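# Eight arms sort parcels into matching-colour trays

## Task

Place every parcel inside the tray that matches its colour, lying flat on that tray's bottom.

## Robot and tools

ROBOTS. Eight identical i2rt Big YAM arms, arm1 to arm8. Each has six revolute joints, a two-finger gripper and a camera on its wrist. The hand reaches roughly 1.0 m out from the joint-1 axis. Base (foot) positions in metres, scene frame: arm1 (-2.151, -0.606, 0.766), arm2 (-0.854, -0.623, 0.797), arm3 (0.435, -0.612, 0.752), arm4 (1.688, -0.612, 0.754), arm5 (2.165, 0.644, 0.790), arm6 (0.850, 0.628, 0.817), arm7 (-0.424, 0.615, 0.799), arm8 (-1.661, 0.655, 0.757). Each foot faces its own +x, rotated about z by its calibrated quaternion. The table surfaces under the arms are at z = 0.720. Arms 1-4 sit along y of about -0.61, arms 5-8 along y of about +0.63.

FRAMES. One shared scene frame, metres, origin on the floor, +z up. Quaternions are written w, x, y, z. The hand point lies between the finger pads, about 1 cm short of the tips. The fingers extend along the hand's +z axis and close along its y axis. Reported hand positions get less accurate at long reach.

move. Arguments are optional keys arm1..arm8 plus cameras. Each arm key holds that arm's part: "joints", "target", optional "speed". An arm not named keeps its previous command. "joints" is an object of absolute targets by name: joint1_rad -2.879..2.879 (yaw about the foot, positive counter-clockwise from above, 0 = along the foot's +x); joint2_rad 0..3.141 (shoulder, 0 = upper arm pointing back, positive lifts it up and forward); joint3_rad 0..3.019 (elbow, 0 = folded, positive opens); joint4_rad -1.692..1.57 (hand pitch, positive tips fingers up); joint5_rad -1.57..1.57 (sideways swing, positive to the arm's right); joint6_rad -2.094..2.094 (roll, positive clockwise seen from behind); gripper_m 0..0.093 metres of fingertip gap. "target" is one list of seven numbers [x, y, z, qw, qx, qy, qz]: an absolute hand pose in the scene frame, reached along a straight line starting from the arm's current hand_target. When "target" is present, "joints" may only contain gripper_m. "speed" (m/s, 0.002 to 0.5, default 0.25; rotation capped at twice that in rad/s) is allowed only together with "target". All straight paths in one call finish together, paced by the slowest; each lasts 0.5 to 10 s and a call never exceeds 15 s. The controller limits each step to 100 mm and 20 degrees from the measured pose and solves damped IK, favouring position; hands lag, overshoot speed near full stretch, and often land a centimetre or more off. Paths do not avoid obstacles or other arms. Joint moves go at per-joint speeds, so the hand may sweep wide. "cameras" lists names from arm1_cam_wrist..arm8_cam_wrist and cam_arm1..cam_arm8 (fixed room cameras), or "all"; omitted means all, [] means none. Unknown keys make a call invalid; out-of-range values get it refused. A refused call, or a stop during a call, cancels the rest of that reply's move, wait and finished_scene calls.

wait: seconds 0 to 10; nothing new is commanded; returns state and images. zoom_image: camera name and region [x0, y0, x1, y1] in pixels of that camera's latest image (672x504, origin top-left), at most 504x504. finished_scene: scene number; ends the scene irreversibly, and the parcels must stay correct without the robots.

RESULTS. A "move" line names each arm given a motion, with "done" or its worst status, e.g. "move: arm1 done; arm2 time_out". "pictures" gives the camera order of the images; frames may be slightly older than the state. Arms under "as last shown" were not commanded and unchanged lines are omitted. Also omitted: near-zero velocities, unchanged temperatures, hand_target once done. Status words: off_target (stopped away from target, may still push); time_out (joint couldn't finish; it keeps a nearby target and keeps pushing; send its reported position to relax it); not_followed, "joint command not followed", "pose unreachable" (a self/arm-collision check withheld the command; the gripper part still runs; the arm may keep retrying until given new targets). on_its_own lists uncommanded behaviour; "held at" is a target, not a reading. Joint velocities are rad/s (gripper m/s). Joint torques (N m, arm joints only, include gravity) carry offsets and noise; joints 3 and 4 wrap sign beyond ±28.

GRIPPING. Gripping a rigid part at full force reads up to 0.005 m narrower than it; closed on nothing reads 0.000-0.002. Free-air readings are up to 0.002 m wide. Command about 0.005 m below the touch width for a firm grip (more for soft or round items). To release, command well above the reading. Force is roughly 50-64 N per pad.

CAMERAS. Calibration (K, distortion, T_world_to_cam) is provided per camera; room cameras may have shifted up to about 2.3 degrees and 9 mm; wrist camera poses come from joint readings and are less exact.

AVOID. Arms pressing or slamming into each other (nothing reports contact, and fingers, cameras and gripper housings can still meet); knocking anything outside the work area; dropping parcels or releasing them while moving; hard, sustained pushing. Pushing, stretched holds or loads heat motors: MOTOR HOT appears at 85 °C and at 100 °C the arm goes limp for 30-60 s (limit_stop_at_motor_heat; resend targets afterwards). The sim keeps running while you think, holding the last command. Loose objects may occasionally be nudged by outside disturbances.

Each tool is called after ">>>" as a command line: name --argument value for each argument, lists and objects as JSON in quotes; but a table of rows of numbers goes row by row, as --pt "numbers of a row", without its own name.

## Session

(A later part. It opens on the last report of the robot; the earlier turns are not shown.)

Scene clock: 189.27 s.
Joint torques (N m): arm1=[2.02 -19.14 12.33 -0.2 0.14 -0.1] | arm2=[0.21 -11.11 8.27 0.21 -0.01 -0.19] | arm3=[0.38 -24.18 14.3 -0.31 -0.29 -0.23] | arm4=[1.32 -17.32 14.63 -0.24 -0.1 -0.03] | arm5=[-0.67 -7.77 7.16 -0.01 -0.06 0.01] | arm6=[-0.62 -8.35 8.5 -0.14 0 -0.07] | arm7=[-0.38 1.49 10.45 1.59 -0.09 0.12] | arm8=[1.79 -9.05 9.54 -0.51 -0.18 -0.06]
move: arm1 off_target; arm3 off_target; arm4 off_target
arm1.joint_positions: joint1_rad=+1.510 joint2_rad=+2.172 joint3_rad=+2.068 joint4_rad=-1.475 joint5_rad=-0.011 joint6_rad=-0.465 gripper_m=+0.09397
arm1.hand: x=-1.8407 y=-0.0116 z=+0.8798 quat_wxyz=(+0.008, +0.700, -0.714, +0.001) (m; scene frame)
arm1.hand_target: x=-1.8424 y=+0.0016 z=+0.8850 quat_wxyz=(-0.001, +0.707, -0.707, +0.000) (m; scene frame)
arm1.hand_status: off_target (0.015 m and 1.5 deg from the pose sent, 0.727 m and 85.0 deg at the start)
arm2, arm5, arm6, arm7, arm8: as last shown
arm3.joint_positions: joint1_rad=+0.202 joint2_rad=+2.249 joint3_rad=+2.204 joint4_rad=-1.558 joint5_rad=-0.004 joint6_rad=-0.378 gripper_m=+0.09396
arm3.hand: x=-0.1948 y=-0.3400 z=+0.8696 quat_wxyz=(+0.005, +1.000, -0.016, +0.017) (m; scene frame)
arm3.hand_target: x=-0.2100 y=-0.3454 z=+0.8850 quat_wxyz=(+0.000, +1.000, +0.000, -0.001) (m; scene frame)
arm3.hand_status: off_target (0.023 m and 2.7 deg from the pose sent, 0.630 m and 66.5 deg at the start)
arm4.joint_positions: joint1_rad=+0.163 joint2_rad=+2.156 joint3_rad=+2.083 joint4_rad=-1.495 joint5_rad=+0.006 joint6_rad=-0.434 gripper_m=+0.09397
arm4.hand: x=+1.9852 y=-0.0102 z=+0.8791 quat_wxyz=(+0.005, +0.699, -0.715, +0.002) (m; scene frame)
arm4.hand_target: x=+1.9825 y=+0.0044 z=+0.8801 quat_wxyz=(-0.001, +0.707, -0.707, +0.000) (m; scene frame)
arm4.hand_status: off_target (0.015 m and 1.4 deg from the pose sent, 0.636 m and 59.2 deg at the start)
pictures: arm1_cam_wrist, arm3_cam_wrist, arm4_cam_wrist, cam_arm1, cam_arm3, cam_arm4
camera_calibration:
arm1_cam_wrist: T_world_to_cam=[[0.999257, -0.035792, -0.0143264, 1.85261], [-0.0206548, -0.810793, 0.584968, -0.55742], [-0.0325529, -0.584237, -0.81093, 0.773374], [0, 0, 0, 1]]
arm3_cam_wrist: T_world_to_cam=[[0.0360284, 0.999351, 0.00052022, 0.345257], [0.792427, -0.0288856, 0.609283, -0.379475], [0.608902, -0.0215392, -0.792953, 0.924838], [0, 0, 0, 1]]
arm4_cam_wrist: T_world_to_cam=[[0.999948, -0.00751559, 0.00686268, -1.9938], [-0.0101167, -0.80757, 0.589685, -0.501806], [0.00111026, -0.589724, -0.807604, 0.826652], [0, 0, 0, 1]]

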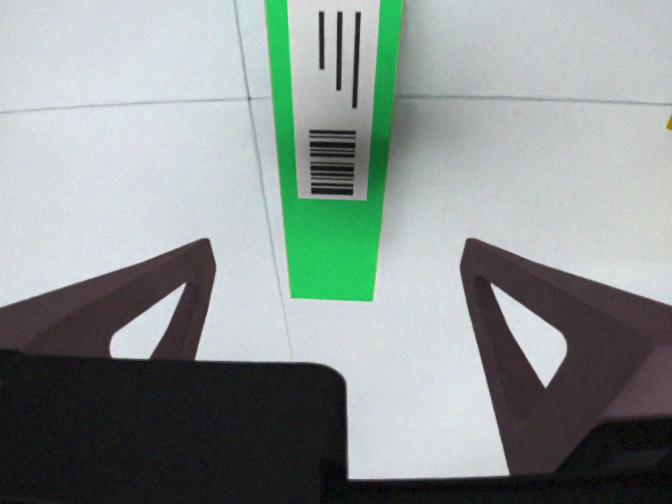

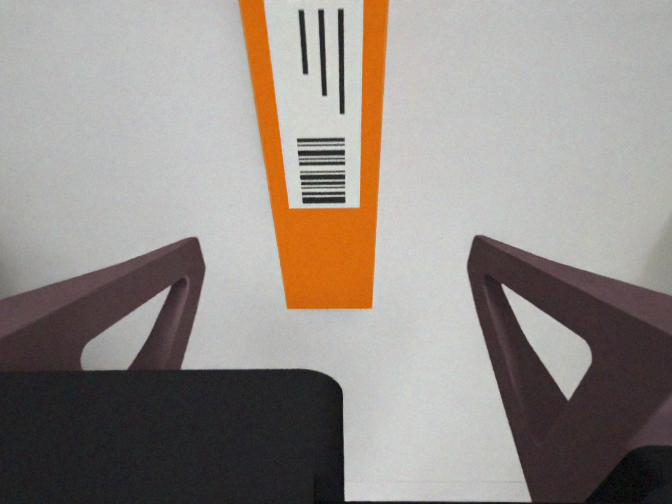

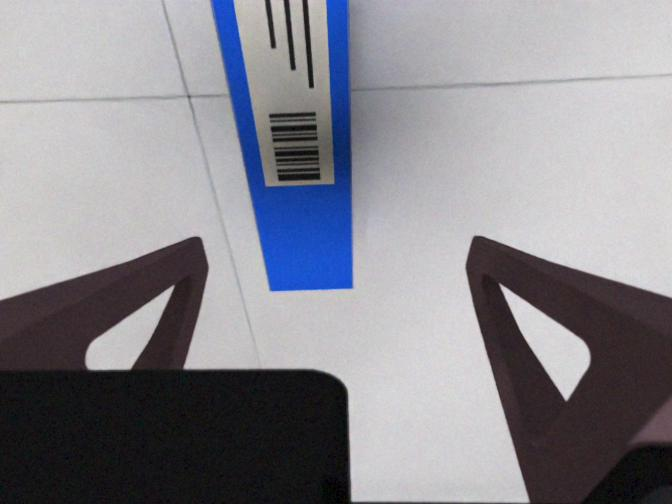

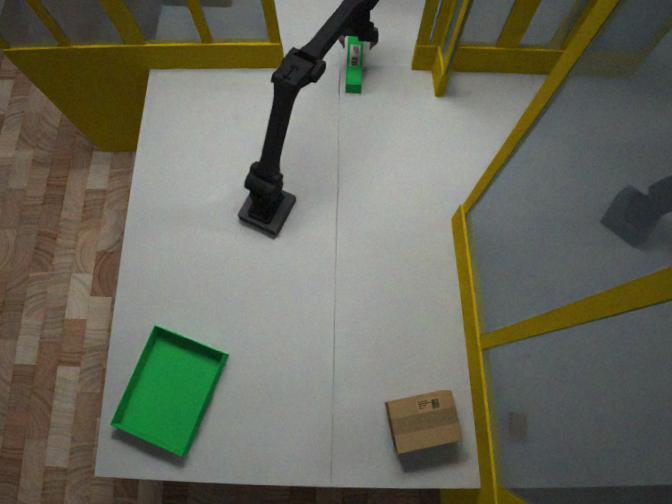

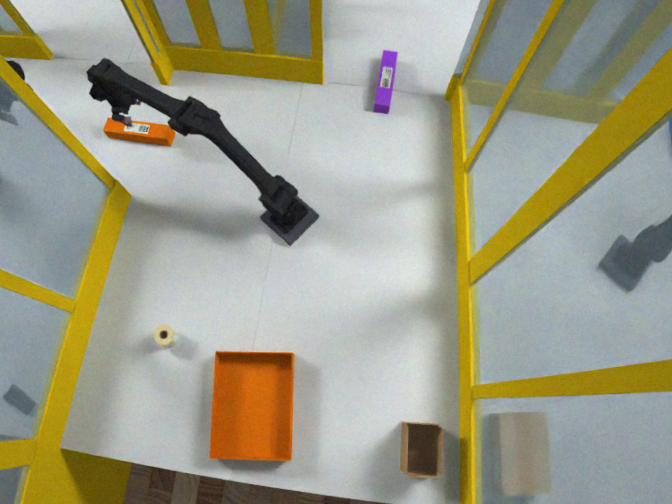

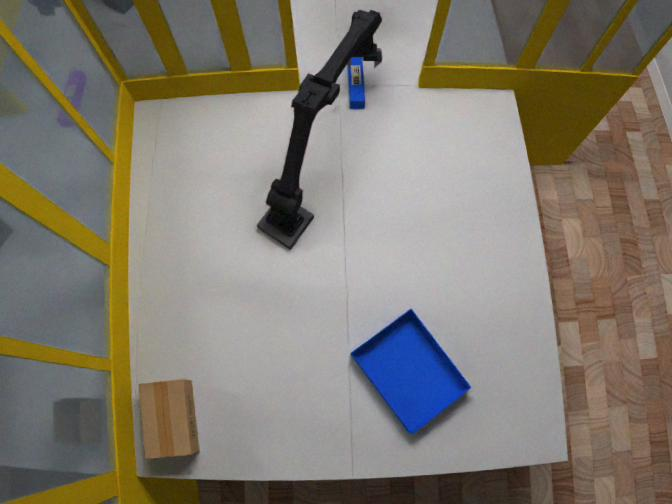

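>>> move --arm1 '{"target":[-1.846,0.023,0.87,0,-0.707,0.707,0],"speed":0.1}' --arm3 '{"target":[-0.224,-0.348,0.87,0,1,0,0],"speed":0.1}' --arm4 '{"target":[1.966,0.027,0.87,0,-0.715,0.699,0],"speed":0.1}' --cameras '["arm1_cam_wrist","arm3_cam_wrist","arm4_cam_wrist"]'

>>> move --arm1 '{"target":[-1.846,0.023,0.762,0,-0.707,0.707,0],"speed":0.2}' --arm3 '{"target":[-0.222,-0.348,0.769,0,1,0,0],"speed":0.2}' --arm4 '{"target":[1.966,0.027,0.762,0,-0.715,0.699,0],"speed":0.2}' --cameras '["arm1_cam_wrist","arm3_cam_wrist","arm4_cam_wrist"]'

Scene clock: 215.67 s.
Joint torques (N m): arm1=[2.08 -19.6 12.49 -0.14 0.14 0.07] | arm2=[0.21 -11.05 8.25 0.23 -0.01 -0.19] | arm3=[0.44 -24.59 14.23 -0.2 -0.29 -0.1] | arm4=[1.08 -17.55 14.74 -0.2 -0.09 0.08] | arm5=[-0.5 -7.77 7.08 -0.08 -0.07 -0.03] | arm6=[-0.56 -8.35 8.5 -0.14 0 -0.06] | arm7=[-0.44 1.73 10.45 1.59 -0.08 0.13] | arm8=[2.08 -9.23 9.54 -0.55 -0.18 -0.08]
Heat: arm1: hottest joint3_rad 39 °C; arm2: hottest joint3_rad 38 °C; arm3: hottest joint3_rad 38 °C; arm4: hottest joint3_rad 46 °C; arm5: hottest joint3_rad 39 °C; arm6: hottest joint3_rad 35 °C; arm7: hottest joint3_rad 46 °C; arm8: hottest joint3_rad 38 °C.
move: arm1 off_target; arm3 off_target; arm4 off_target
arm1.joint_positions: joint1_rad=+1.531 joint2_rad=+2.234 joint3_rad=+2.142 joint4_rad=-1.485 joint5_rad=-0.011 joint6_rad=-0.462 gripper_m=+0.09397
arm1.hand: x=-1.8459 y=+0.0104 z=+0.8666 quat_wxyz=(+0.007, +0.707, -0.708, +0.001) (m; scene frame)
arm1.hand_target: x=-1.8463 y=+0.0225 z=+0.8700 quat_wxyz=(-0.001, +0.707, -0.707, +0.000) (m; scene frame)
arm1.hand_status: off_target (0.013 m and 0.8 deg from the pose sent, 0.036 m and 1.5 deg at the start)
arm2, arm5, arm6, arm8: as last shown
arm3.joint_positions: joint1_rad=+0.214 joint2_rad=+2.293 joint3_rad=+2.245 joint4_rad=-1.558 joint5_rad=-0.004 joint6_rad=-0.378 gripper_m=+0.09396
arm3.hand: x=-0.2073 y=-0.3435 z=+0.8556 quat_wxyz=(+0.005, +1.000, -0.010, +0.018) (m; scene frame)
arm3.hand_target: x=-0.2229 y=-0.3484 z=+0.8700 quat_wxyz=(+0.000, +1.000, +0.000, +0.000) (m; scene frame)
arm3.hand_status: off_target (0.023 m and 2.4 deg from the pose sent, 0.030 m and 2.7 deg at the start)
arm4.joint_positions: joint1_rad=+0.205 joint2_rad=+2.203 joint3_rad=+2.141 joint4_rad=-1.505 joint5_rad=+0.006 joint6_rad=-0.435 gripper_m=+0.09397
arm4.hand: x=+1.9648 y=+0.0139 z=+0.8705 quat_wxyz=(+0.005, +0.715, -0.700, +0.002) (m; scene frame)
arm4.hand_target: x=+1.9656 y=+0.0264 z=+0.8699 quat_wxyz=(-0.001, +0.715, -0.699, +0.000) (m; scene frame)
arm4.hand_status: off_target (0.013 m and 0.6 deg from the pose sent, 0.043 m and 2.6 deg at the start)
arm7.joint_positions: joint1_rad=-0.316 joint2_rad=+0.535 joint3_rad=+1.368 joint4_rad=-1.177 joint5_rad=-0.073 joint6_rad=-0.126 gripper_m=+0.09396
arm7.hand: x=-0.2873 y=+0.4416 z=+1.3804 quat_wxyz=(-0.508, -0.311, -0.757, +0.270) (m; scene frame)
pictures: arm1_cam_wrist, arm3_cam_wrist, arm4_cam_wrist
camera_calibration:
arm1_cam_wrist: T_world_to_cam=[[0.999761, -0.0170724, -0.0136859, 1.85854], [-0.00587578, -0.811974, 0.583664, -0.503495], [-0.0210771, -0.583444, -0.81188, 0.797363], [0, 0, 0, 1]]
arm3_cam_wrist: T_world_to_cam=[[0.0238477, 0.999715, -0.000530402, 0.347657], [0.791177, -0.0185488, 0.611306, -0.359565], [0.611122, -0.0149979, -0.791394, 0.922612], [0, 0, 0, 1]]
arm4_cam_wrist: T_world_to_cam=[[0.999358, 0.0351831, 0.00678035, -1.97251], [0.0244508, -0.807968, 0.588719, -0.544504], [0.0261913, -0.588175, -0.808309, 0.785213], [0, 0, 0, 1]]

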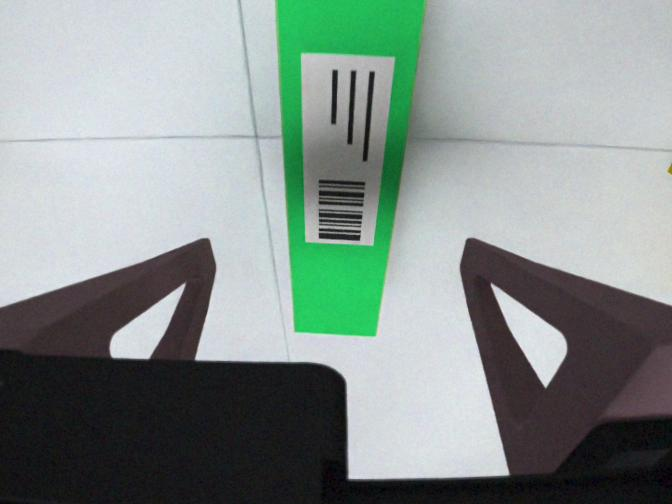

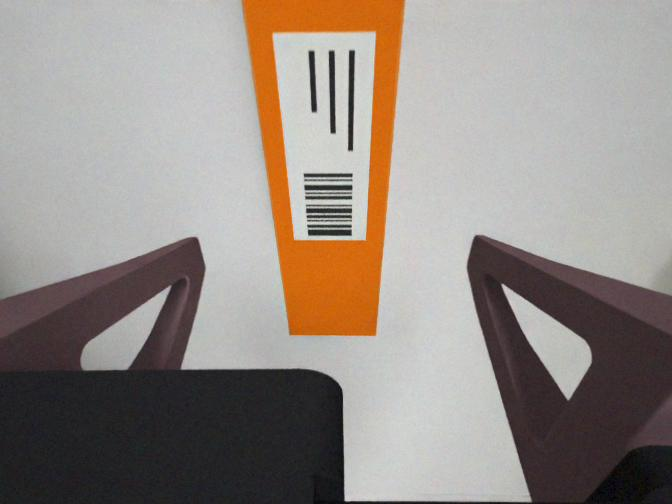

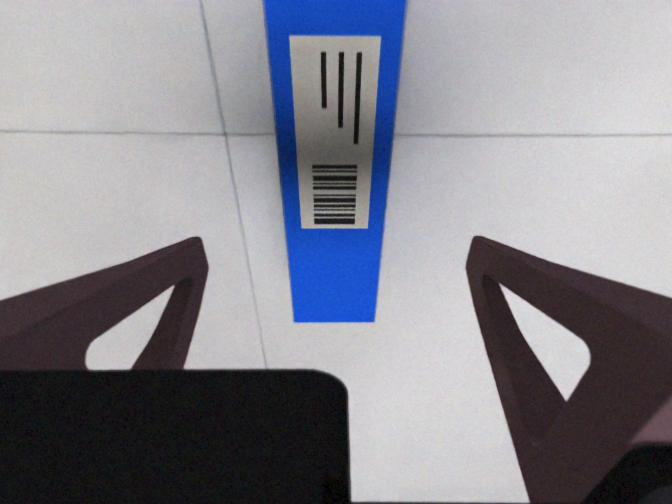

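Scene clock: 217.23 s.
Joint torques (N m): arm1=[1.79 -21.13 8.65 0.72 0.15 0.09] | arm2=[0.21 -11.11 8.27 0.21 -0.01 -0.19] | arm3=[0.32 -25.52 9.48 0.61 -0.29 -0.11] | arm4=[0.67 -18.9 10.59 0.75 -0.08 0.07] | arm5=[-0.91 -7.47 7.05 -0.23 -0.07 0.02] | arm6=[-0.56 -8.35 8.51 -0.17 0 -0.07] | arm7=[-0.26 1.61 10.44 1.62 -0.09 0.13] | arm8=[1.9 -9.17 9.47 -0.49 -0.18 -0.06]
move: arm1 done; arm3 off_target; arm4 off_target
arm1.joint_positions: joint1_rad=+1.531 joint2_rad=+2.318 joint3_rad=+2.030 joint4_rad=-1.281 joint5_rad=-0.010 joint6_rad=-0.461 gripper_m=+0.09397
arm1.hand: x=-1.8418 y=+0.0168 z=+0.7681 quat_wxyz=(+0.004, +0.706, -0.708, +0.000) (m; scene frame)
arm1.hand_target: x=-1.8460 y=+0.0229 z=+0.7622 quat_wxyz=(+0.000, +0.707, -0.707, +0.000) (m; scene frame)
arm1.hand_status: done (0.010 m and 0.4 deg from the pose sent, 0.105 m and 0.8 deg at the start)
arm2, arm5, arm6, arm7, arm8: as last shown
arm3.joint_positions: joint1_rad=+0.214 joint2_rad=+2.347 joint3_rad=+2.107 joint4_rad=-1.350 joint5_rad=-0.004 joint6_rad=-0.378 gripper_m=+0.09396
arm3.hand: x=-0.2123 y=-0.3407 z=+0.7662 quat_wxyz=(+0.002, +1.000, -0.009, +0.011) (m; scene frame)
arm3.hand_target: x=-0.2218 y=-0.3480 z=+0.7691 quat_wxyz=(+0.000, +1.000, +0.000, +0.000) (m; scene frame)
arm3.hand_status: off_target (0.013 m and 1.7 deg from the pose sent, 0.088 m and 2.4 deg at the start)
arm4.joint_positions: joint1_rad=+0.205 joint2_rad=+2.281 joint3_rad=+2.018 joint4_rad=-1.295 joint5_rad=+0.006 joint6_rad=-0.435 gripper_m=+0.09397
arm4.hand: x=+1.9676 y=+0.0219 z=+0.7724 quat_wxyz=(+0.001, +0.715, -0.700, +0.000) (m; scene frame)
arm4.hand_target: x=+1.9658 y=+0.0268 z=+0.7620 quat_wxyz=(+0.000, +0.715, -0.699, +0.000) (m; scene frame)
arm4.hand_status: off_target (0.012 m and 0.1 deg from the pose sent, 0.109 m and 0.6 deg at the start)
pictures: arm1_cam_wrist, arm3_cam_wrist, arm4_cam_wrist
camera_calibration:
arm1_cam_wrist: T_world_to_cam=[[0.999786, -0.0180761, -0.010045, 1.85047], [-0.0089406, -0.815827, 0.578226, -0.442161], [-0.0186471, -0.578013, -0.815814, 0.728576], [0, 0, 0, 1]]
arm3_cam_wrist: T_world_to_cam=[[0.0237617, 0.999704, 0.0053086, 0.340405], [0.800125, -0.022201, 0.599423, -0.291169], [0.599363, -0.00999574, -0.800415, 0.861108], [0, 0, 0, 1]]
arm4_cam_wrist: T_world_to_cam=[[0.999326, 0.0350402, 0.0109174, -1.97801], [0.0221544, -0.81308, 0.58173, -0.470363], [0.0292606, -0.581097, -0.813308, 0.70821], [0, 0, 0, 1]]

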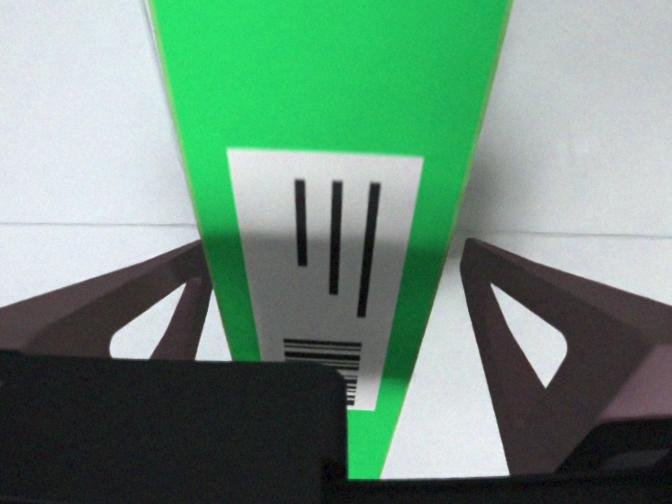

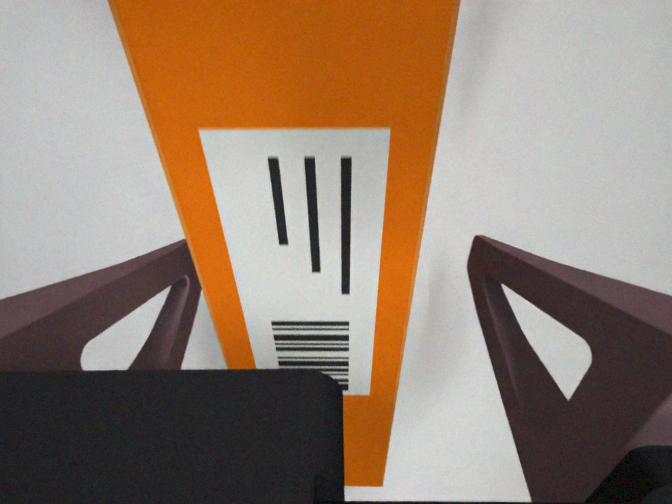

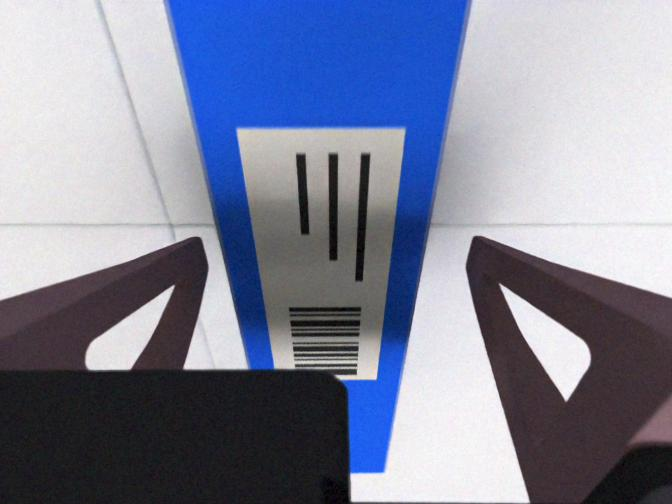

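>>> move --arm1 '{"joints":{"gripper_m":0.04}}' --arm3 '{"joints":{"gripper_m":0.04}}' --arm4 '{"joints":{"gripper_m":0.04}}' --cameras '["arm3_cam_wrist"]'

>>> move --arm1 '{"target":[-1.844,0.01,0.90,0,-0.707,0.707,0]}' --arm3 '{"target":[-0.205,-0.342,0.90,0,1,0,0]}' --arm4 '{"target":[1.967,0.015,0.90,0,-0.715,0.699,0]}' --cameras '[]'

>>> move --arm1 '{"target":[-1.981,-0.266,1.05,0,-0.707,0.707,0]}' --arm3 '{"target":[0.084,-0.467,1.05,0,1,0,0]}' --arm4 '{"target":[1.852,-0.269,1.05,0,-0.715,0.699,0]}' --cameras '[]'

>>> move --arm1 '{"joints":{"joint1_rad":-1.534,"joint6_rad":-0.3}}' --arm3 '{"joints":{"joint1_rad":2.145,"joint6_rad":-1.4}}' --arm4 '{"joints":{"joint1_rad":-1.887,"joint6_rad":-0.3}}' --cameras '["cam_arm1","cam_arm3","cam_arm4"]'

>>> move --arm1 '{"target":[-2.41,-1.24,0.93,0,0.814,0.581,0]}' --arm3 '{"target":[0.408,-1.29,0.93,0,0.656,0.755,0]}' --arm4 '{"target":[2.11,-1.185,0.93,0,0.454,0.891,0]}' --cameras '["arm1_cam_wrist","arm3_cam_wrist","arm4_cam_wrist","cam_arm1","cam_arm3","cam_arm4"]'

Scene clock: 242.53 s.
Joint torques (N m): arm1=[1.9 -21.36 8.72 0.65 0.1 0.05] | arm2=[0.21 -11.05 8.27 0.21 -0.01 -0.19] | arm3=[0.44 -25.76 9.57 0.59 -0.26 -0.11] | arm4=[0.67 -18.84 10.58 0.73 -0.09 0.07] | arm5=[-1.03 -7.47 6.95 -0.08 -0.07 0.02] | arm6=[-0.56 -8.23 8.5 -0.14 0 -0.07] | arm7=[-0.5 1.61 10.44 1.59 -0.08 0.13] | arm8=[1.96 -9.29 9.52 -0.55 -0.2 -0.07]
move: arm1 off_target; arm3 off_target; arm4 off_target
arm1.joint_positions: joint1_rad=+1.531 joint2_rad=+2.318 joint3_rad=+2.030 joint4_rad=-1.280 joint5_rad=-0.010 joint6_rad=-0.460 gripper_m=+0.05936
arm1.joint_status: gripper_m off_target (ended at +0.05939, target +0.04000)
arm1.hand: x=-1.8416 y=+0.0170 z=+0.7681 quat_wxyz=(+0.003, +0.706, -0.708, +0.000) (m; scene frame)
arm2, arm5, arm6, arm7, arm8: as last shown
arm3.joint_positions: joint1_rad=+0.214 joint2_rad=+2.347 joint3_rad=+2.107 joint4_rad=-1.349 joint5_rad=-0.005 joint6_rad=-0.378 gripper_m=+0.05859
arm3.joint_status: gripper_m off_target (ended at +0.05862, target +0.04000)
arm3.hand: x=-0.2125 y=-0.3411 z=+0.7662 quat_wxyz=(+0.003, +1.000, -0.009, +0.010) (m; scene frame)
arm4.joint_positions: joint1_rad=+0.205 joint2_rad=+2.281 joint3_rad=+2.018 joint4_rad=-1.295 joint5_rad=+0.006 joint6_rad=-0.435 gripper_m=+0.05926
arm4.joint_status: gripper_m off_target (ended at +0.05930, target +0.04000)
arm4.hand: x=+1.9676 y=+0.0221 z=+0.7724 quat_wxyz=(+0.000, +0.715, -0.700, +0.000) (m; scene frame)
pictures: arm3_cam_wrist
camera_calibration:
arm3_cam_wrist: T_world_to_cam=[[0.0234058, 0.999716, 0.00438015, 0.341443], [0.800607, -0.0213677, 0.598809, -0.290105], [0.598733, -0.0105088, -0.80088, 0.861307], [0, 0, 0, 1]]

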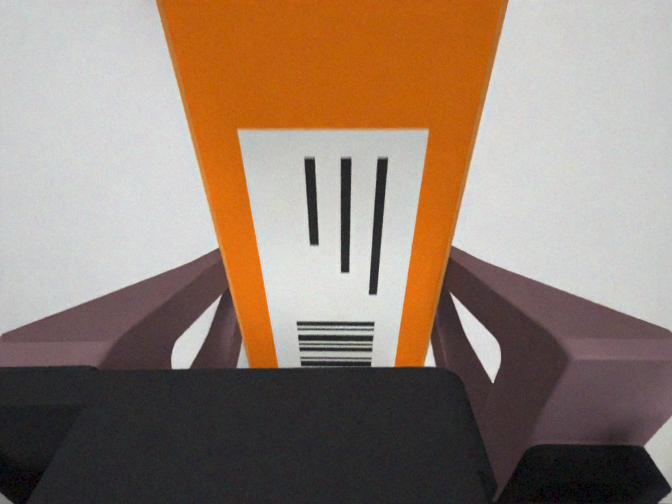

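Scene clock: 244.07 s.
Joint torques (N m): arm1=[0.85 -19.78 12.15 -0.18 0.08 -0.08] | arm2=[0.21 -11.05 8.27 0.21 -0.01 -0.19] | arm3=[-1.26 -26.34 14.45 -0.42 -0.22 -0.22] | arm4=[0.03 -18.32 14.48 -0.28 -0.09 0.01] | arm5=[-0.67 -8.18 7.09 0.03 -0.06 0.01] | arm6=[-0.62 -8.29 8.49 -0.17 0 -0.07] | arm7=[-0.26 1.67 10.5 1.61 -0.09 0.13] | arm8=[1.9 -9.52 9.51 -0.58 -0.18 -0.07]
move: arm1 done; arm3 off_target; arm4 off_target
arm1.joint_positions: joint1_rad=+1.531 joint2_rad=+2.191 joint3_rad=+2.146 joint4_rad=-1.530 joint5_rad=-0.010 joint6_rad=-0.460 gripper_m=+0.05936
arm1.hand: x=-1.8500 y=+0.0022 z=+0.8971 quat_wxyz=(+0.006, +0.706, -0.708, +0.001) (m; scene frame)
arm1.hand_target: x=-1.8442 y=+0.0096 z=+0.8998 quat_wxyz=(+0.000, +0.707, -0.707, +0.000) (m; scene frame)
arm1.hand_status: done (0.010 m and 0.7 deg from the pose sent, 0.132 m and 0.4 deg at the start)
arm2, arm5, arm6, arm7, arm8: as last shown
arm3.joint_positions: joint1_rad=+0.214 joint2_rad=+2.255 joint3_rad=+2.205 joint4_rad=-1.582 joint5_rad=-0.005 joint6_rad=-0.385 gripper_m=+0.05859
arm3.hand: x=-0.1930 y=-0.3501 z=+0.8660 quat_wxyz=(+0.011, +0.999, -0.006, +0.030) (m; scene frame)
arm3.hand_target: x=-0.2034 y=-0.3428 z=+0.9002 quat_wxyz=(-0.001, +1.000, +0.000, -0.001) (m; scene frame)
arm3.hand_status: off_target (0.037 m and 3.8 deg from the pose sent, 0.134 m and 1.6 deg at the start; pose on its path clipped on 6 of 46 steps)
arm4.joint_positions: joint1_rad=+0.205 joint2_rad=+2.175 joint3_rad=+2.149 joint4_rad=-1.553 joint5_rad=+0.006 joint6_rad=-0.435 gripper_m=+0.05926
arm4.hand: x=+1.9611 y=+0.0052 z=+0.8921 quat_wxyz=(+0.010, +0.715, -0.700, +0.004) (m; scene frame)
arm4.hand_target: x=+1.9667 y=+0.0144 z=+0.9000 quat_wxyz=(-0.001, +0.715, -0.699, +0.000) (m; scene frame)
arm4.hand_status: off_target (0.014 m and 1.3 deg from the pose sent, 0.128 m and 0.1 deg at the start)
pictures: none

Scene clock: 246.30 s.
Joint torques (N m): arm1=[0.79 -8.06 8.06 -0.13 0.12 -0.05] | arm2=[0.26 -11.05 8.27 0.21 -0.01 -0.19] | arm3=[-0.79 -12.1 9.43 -0.27 -0.25 -0.2] | arm4=[-1.26 -8 9.77 -0.21 -0.11 -0.03] | arm5=[-1.2 -7.65 7.04 -0.17 -0.08 0.05] | arm6=[-0.5 -8.35 8.5 -0.16 0 -0.07] | arm7=[-0.26 1.55 10.47 1.61 -0.09 0.12] | arm8=[2.14 -9.52 9.47 -0.51 -0.18 -0.06]
move: arm1 done; arm3 done; arm4 done
arm1.joint_positions: joint1_rad=+1.531 joint2_rad=+1.314 joint3_rad=+1.380 joint4_rad=-1.599 joint5_rad=-0.010 joint6_rad=-0.465 gripper_m=+0.05936
arm1.hand: x=-1.9828 y=-0.2610 z=+1.0566 quat_wxyz=(-0.014, +0.708, -0.706, -0.006) (m; scene frame)
arm1.hand_target: x=-1.9811 y=-0.2660 z=+1.0502 quat_wxyz=(+0.000, +0.707, -0.707, +0.000) (m; scene frame)
arm1.hand_status: done (0.008 m and 1.7 deg from the pose sent, 0.335 m and 0.7 deg at the start)
arm2, arm5, arm6, arm7, arm8: as last shown
arm3.joint_positions: joint1_rad=+0.214 joint2_rad=+1.336 joint3_rad=+1.409 joint4_rad=-1.637 joint5_rad=-0.005 joint6_rad=-0.385 gripper_m=+0.05859
arm3.hand: x=+0.0808 y=-0.4661 z=+1.0468 quat_wxyz=(-0.002, +1.000, -0.006, -0.001) (m; scene frame)
arm3.hand_target: x=+0.0839 y=-0.4671 z=+1.0500 quat_wxyz=(+0.000, +1.000, +0.000, +0.000) (m; scene frame)
arm3.hand_status: done (0.005 m and 0.7 deg from the pose sent, 0.352 m and 3.8 deg at the start)
arm4.joint_positions: joint1_rad=+0.196 joint2_rad=+1.312 joint3_rad=+1.409 joint4_rad=-1.633 joint5_rad=+0.006 joint6_rad=-0.451 gripper_m=+0.05926
arm4.hand: x=+1.8484 y=-0.2633 z=+1.0535 quat_wxyz=(-0.010, +0.717, -0.697, -0.004) (m; scene frame)
arm4.hand_target: x=+1.8519 y=-0.2690 z=+1.0501 quat_wxyz=(+0.000, +0.715, -0.699, +0.000) (m; scene frame)
arm4.hand_status: done (0.008 m and 1.2 deg from the pose sent, 0.335 m and 1.3 deg at the start)
pictures: none

Scene clock: 249.20 s.
Joint torques (N m): arm1=[1.9 -8.18 8.09 -0.1 -0.03 0.06] | arm2=[0.21 -11.05 8.27 0.21 -0.01 -0.19] | arm3=[-0.79 -12.1 9.37 -0.31 -0.17 -0.22] | arm4=[0.62 -7.77 9.8 -0.18 -0.14 0.1] | arm5=[-1.03 -7.41 7.13 -0.13 -0.09 0] | arm6=[-0.56 -8.29 8.5 -0.16 0 -0.07] | arm7=[-0.32 1.73 10.43 1.57 -0.09 0.13] | arm8=[1.61 -9.23 9.47 -0.54 -0.19 -0.06]
move: arm1 done; arm3 done; arm4 done
arm1.joint_positions: joint1_rad=-1.540 joint2_rad=+1.318 joint3_rad=+1.380 joint4_rad=-1.599 joint5_rad=-0.006 joint6_rad=-0.306 gripper_m=+0.05926
arm1.joint_status: all done
arm1.hand: x=-2.2983 y=-0.9565 z=+1.0614 quat_wxyz=(-0.015, -0.737, -0.675, +0.016) (m; scene frame)
arm2, arm5, arm6, arm7, arm8: as last shown
arm3.joint_positions: joint1_rad=+2.148 joint2_rad=+1.336 joint3_rad=+1.409 joint4_rad=-1.637 joint5_rad=-0.008 joint6_rad=-1.385 gripper_m=+0.05861
arm3.joint_status: all done
arm3.hand: x=+0.4220 y=-0.9957 z=+1.0456 quat_wxyz=(+0.007, +0.109, +0.994, +0.000) (m; scene frame)
arm4.joint_positions: joint1_rad=-1.896 joint2_rad=+1.312 joint3_rad=+1.409 joint4_rad=-1.633 joint5_rad=+0.008 joint6_rad=-0.307 gripper_m=+0.05927
arm4.joint_status: all done
arm4.hand: x=+1.9123 y=-0.9169 z=+1.0592 quat_wxyz=(-0.008, -0.313, -0.949, +0.020) (m; scene frame)
pictures: cam_arm1, cam_arm3, cam_arm4

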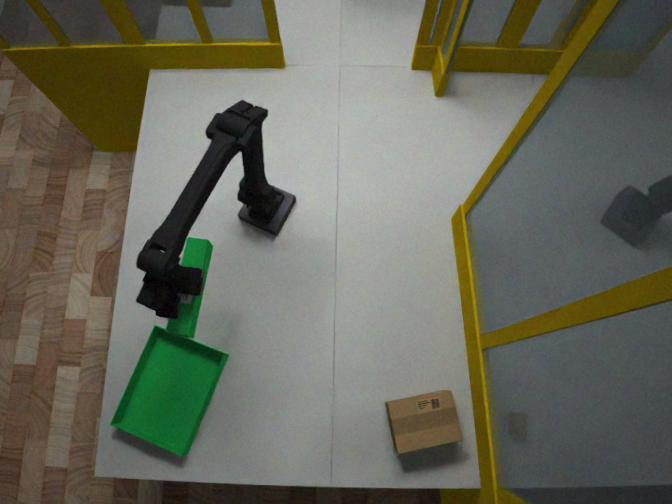

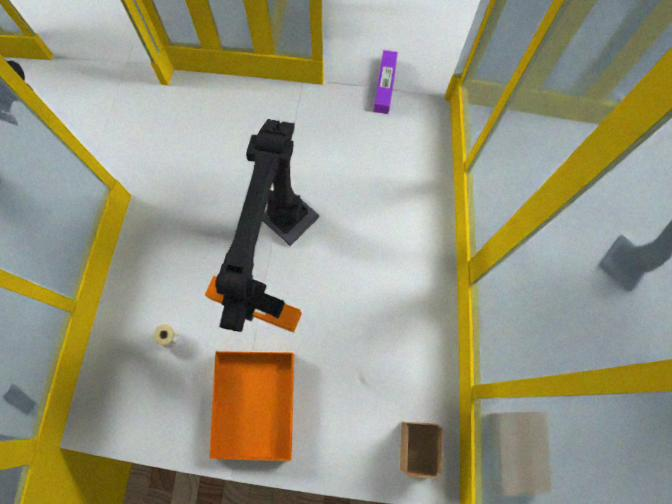

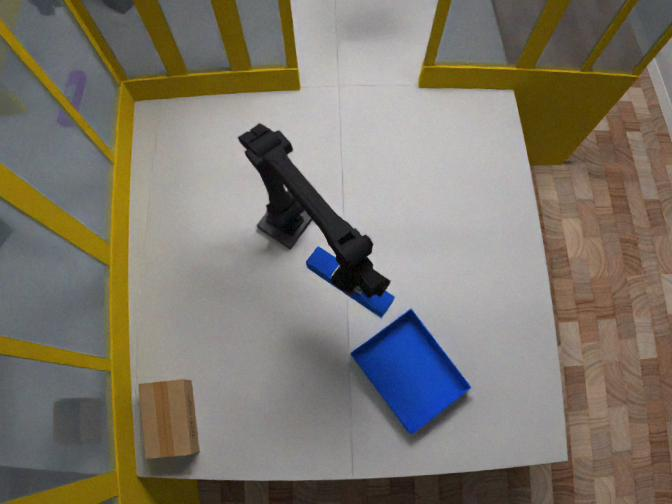

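Scene clock: 252.70 s.
Joint torques (N m): arm1=[1.85 -19.78 12.7 -0.24 0.19 0.08] | arm2=[0.21 -11.11 8.25 0.21 -0.01 -0.19] | arm3=[-0.85 -23.24 14.5 -0.2 0.02 0.16] | arm4=[-0.44 -18.78 14.89 -0.2 -0.15 0.13] | arm5=[-0.62 -7.77 7.06 -0.16 -0.12 0.03] | arm6=[-0.56 -8.35 8.47 -0.14 0 -0.07] | arm7=[-0.21 1.49 10.43 1.57 -0.09 0.12] | arm8=[1.85 -9 9.48 -0.51 -0.19 -0.06]
move: arm1 off_target; arm3 off_target; arm4 off_target
arm1.joint_positions: joint1_rad=-1.540 joint2_rad=+2.199 joint3_rad=+2.203 joint4_rad=-1.601 joint5_rad=+0.004 joint6_rad=-0.061 gripper_m=+0.05926
arm1.hand: x=-2.4114 y=-1.2274 z=+0.9240 quat_wxyz=(+0.003, -0.814, -0.580, -0.009) (m; scene frame)
arm1.hand_target: x=-2.4096 y=-1.2394 z=+0.9300 quat_wxyz=(+0.000, -0.814, -0.581, +0.001) (m; scene frame)
arm1.hand_status: off_target (0.014 m and 1.1 deg from the pose sent, 0.332 m and 14.2 deg at the start)
arm2.joint_positions: joint1_rad=-2.072 joint2_rad=+1.331 joint3_rad=+1.298 joint4_rad=-1.519 joint5_rad=+0.002 joint6_rad=+0.422 gripper_m=+0.09292
arm2.hand: x=-0.5011 y=-0.4714 z=+1.0533 quat_wxyz=(-0.009, -0.007, -1.000, -0.003) (m; scene frame)
arm3.joint_positions: joint1_rad=+2.148 joint2_rad=+2.167 joint3_rad=+2.184 joint4_rad=-1.618 joint5_rad=+0.001 joint6_rad=-0.194 gripper_m=+0.05861
arm3.hand: x=+0.4118 y=-1.2774 z=+0.9137 quat_wxyz=(-0.010, +0.648, +0.761, +0.016) (m; scene frame)
arm3.hand_target: x=+0.4080 y=-1.2889 z=+0.9299 quat_wxyz=(+0.001, +0.656, +0.755, +0.000) (m; scene frame)
arm3.hand_status: off_target (0.021 m and 2.4 deg from the pose sent, 0.317 m and 69.4 deg at the start)
arm4.joint_positions: joint1_rad=-1.896 joint2_rad=+2.286 joint3_rad=+2.405 joint4_rad=-1.684 joint5_rad=-0.013 joint6_rad=-0.009 gripper_m=+0.05926
arm4.hand: x=+2.1030 y=-1.1774 z=+0.9256 quat_wxyz=(-0.002, -0.451, -0.893, +0.003) (m; scene frame)
arm4.hand_target: x=+2.1094 y=-1.1844 z=+0.9297 quat_wxyz=(-0.012, -0.454, -0.891, +0.006) (m; scene frame)
arm4.hand_status: off_target (0.011 m and 0.6 deg from the pose sent, 0.357 m and 17.7 deg at the start; a joint's target at an end of its range on 27 of 105 steps)
arm5.joint_positions: joint1_rad=+1.555 joint2_rad=+1.324 joint3_rad=+1.305 joint4_rad=-1.536 joint5_rad=+0.000 joint6_rad=-0.285 gripper_m=+0.09288
arm5.hand: x=+2.0590 y=+0.2763 z=+1.0489 quat_wxyz=(+0.003, +0.704, +0.710, -0.003) (m; scene frame)
arm6.joint_positions: joint1_rad=-1.149 joint2_rad=+1.354 joint3_rad=+1.243 joint4_rad=-1.467 joint5_rad=+0.000 joint6_rad=-0.198 gripper_m=+0.09289
arm6.hand: x=+0.7752 y=+0.2514 z=+1.0439 quat_wxyz=(+0.002, -0.706, -0.708, -0.003) (m; scene frame)
arm7: as last shown
arm8.joint_positions: joint1_rad=+0.328 joint2_rad=+1.339 joint3_rad=+1.408 joint4_rad=-1.623 joint5_rad=+0.003 joint6_rad=-0.272 gripper_m=+0.09292
arm8.hand: x=-1.7678 y=+0.2844 z=+1.0529 quat_wxyz=(-0.003, -0.709, -0.705, +0.008) (m; scene frame)
pictures: arm1_cam_wrist, arm3_cam_wrist, arm4_cam_wrist, cam_arm1, cam_arm3, cam_arm4
camera_calibration:
arm1_cam_wrist: T_world_to_cam=[[-0.939943, 0.341218, -0.0087718, -1.8386], [0.270833, 0.761204, 0.589253, 1.04763], [0.207741, 0.551488, -0.807901, 2.05101], [0, 0, 0, 1]]
arm3_cam_wrist: T_world_to_cam=[[-0.98788, -0.155206, -0.00183759, 0.209059], [-0.124039, 0.782276, 0.610457, 0.498392], [-0.0933094, 0.603287, -0.792047, 1.65678], [0, 0, 0, 1]]
arm4_cam_wrist: T_world_to_cam=[[-0.796135, -0.604951, 0.0142572, 0.946218], [-0.488074, 0.655893, 0.575837, 1.27038], [-0.357704, 0.451486, -0.81744, 2.16526], [0, 0, 0, 1]]

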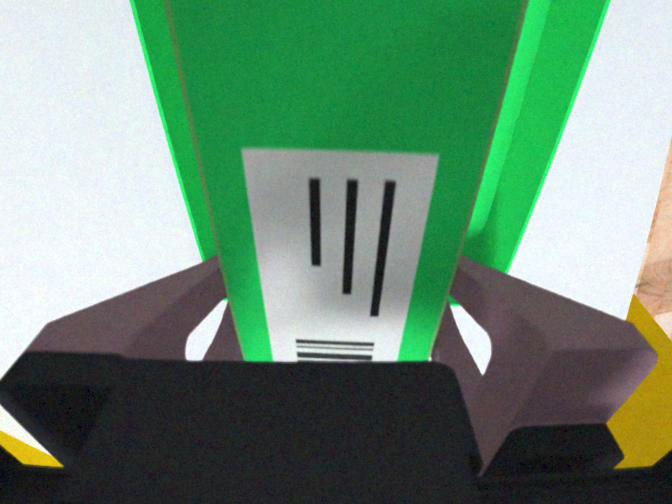

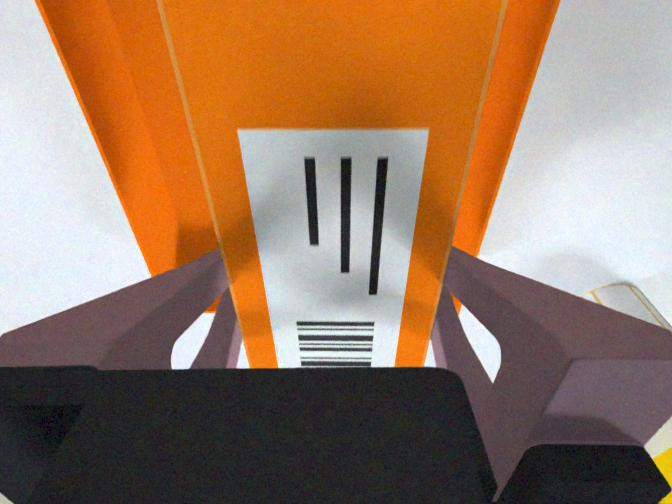

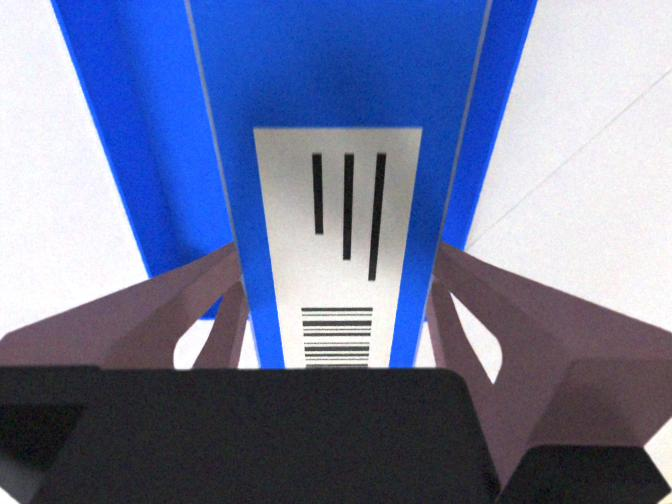

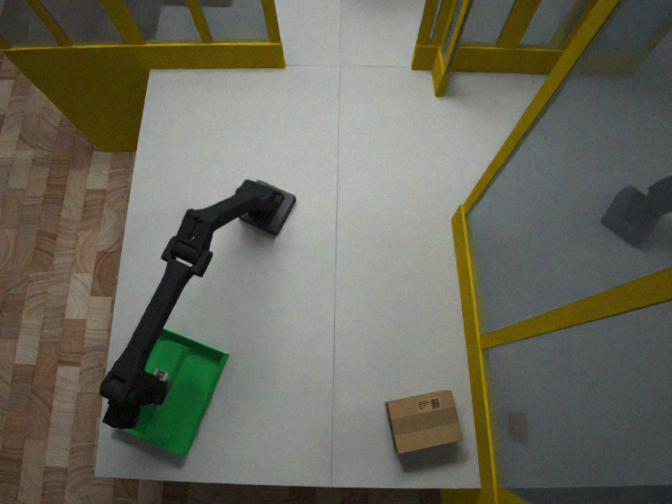

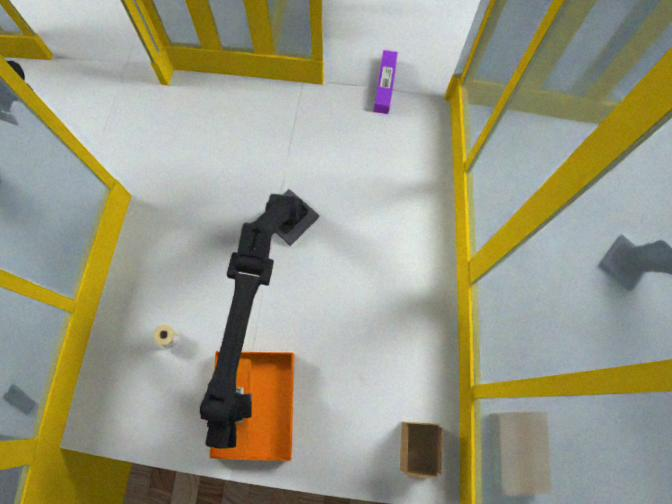

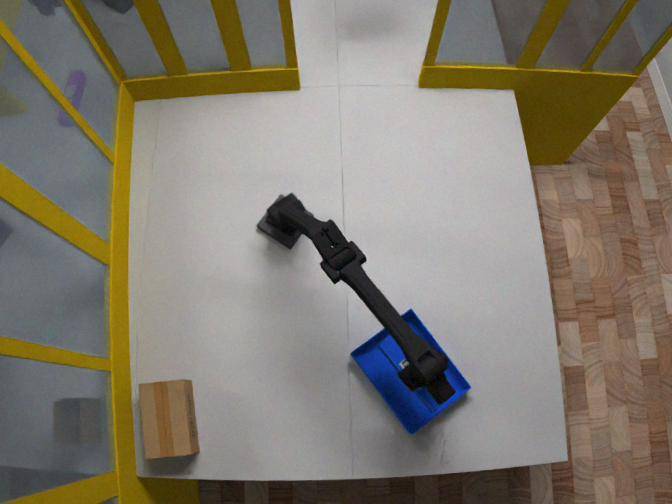

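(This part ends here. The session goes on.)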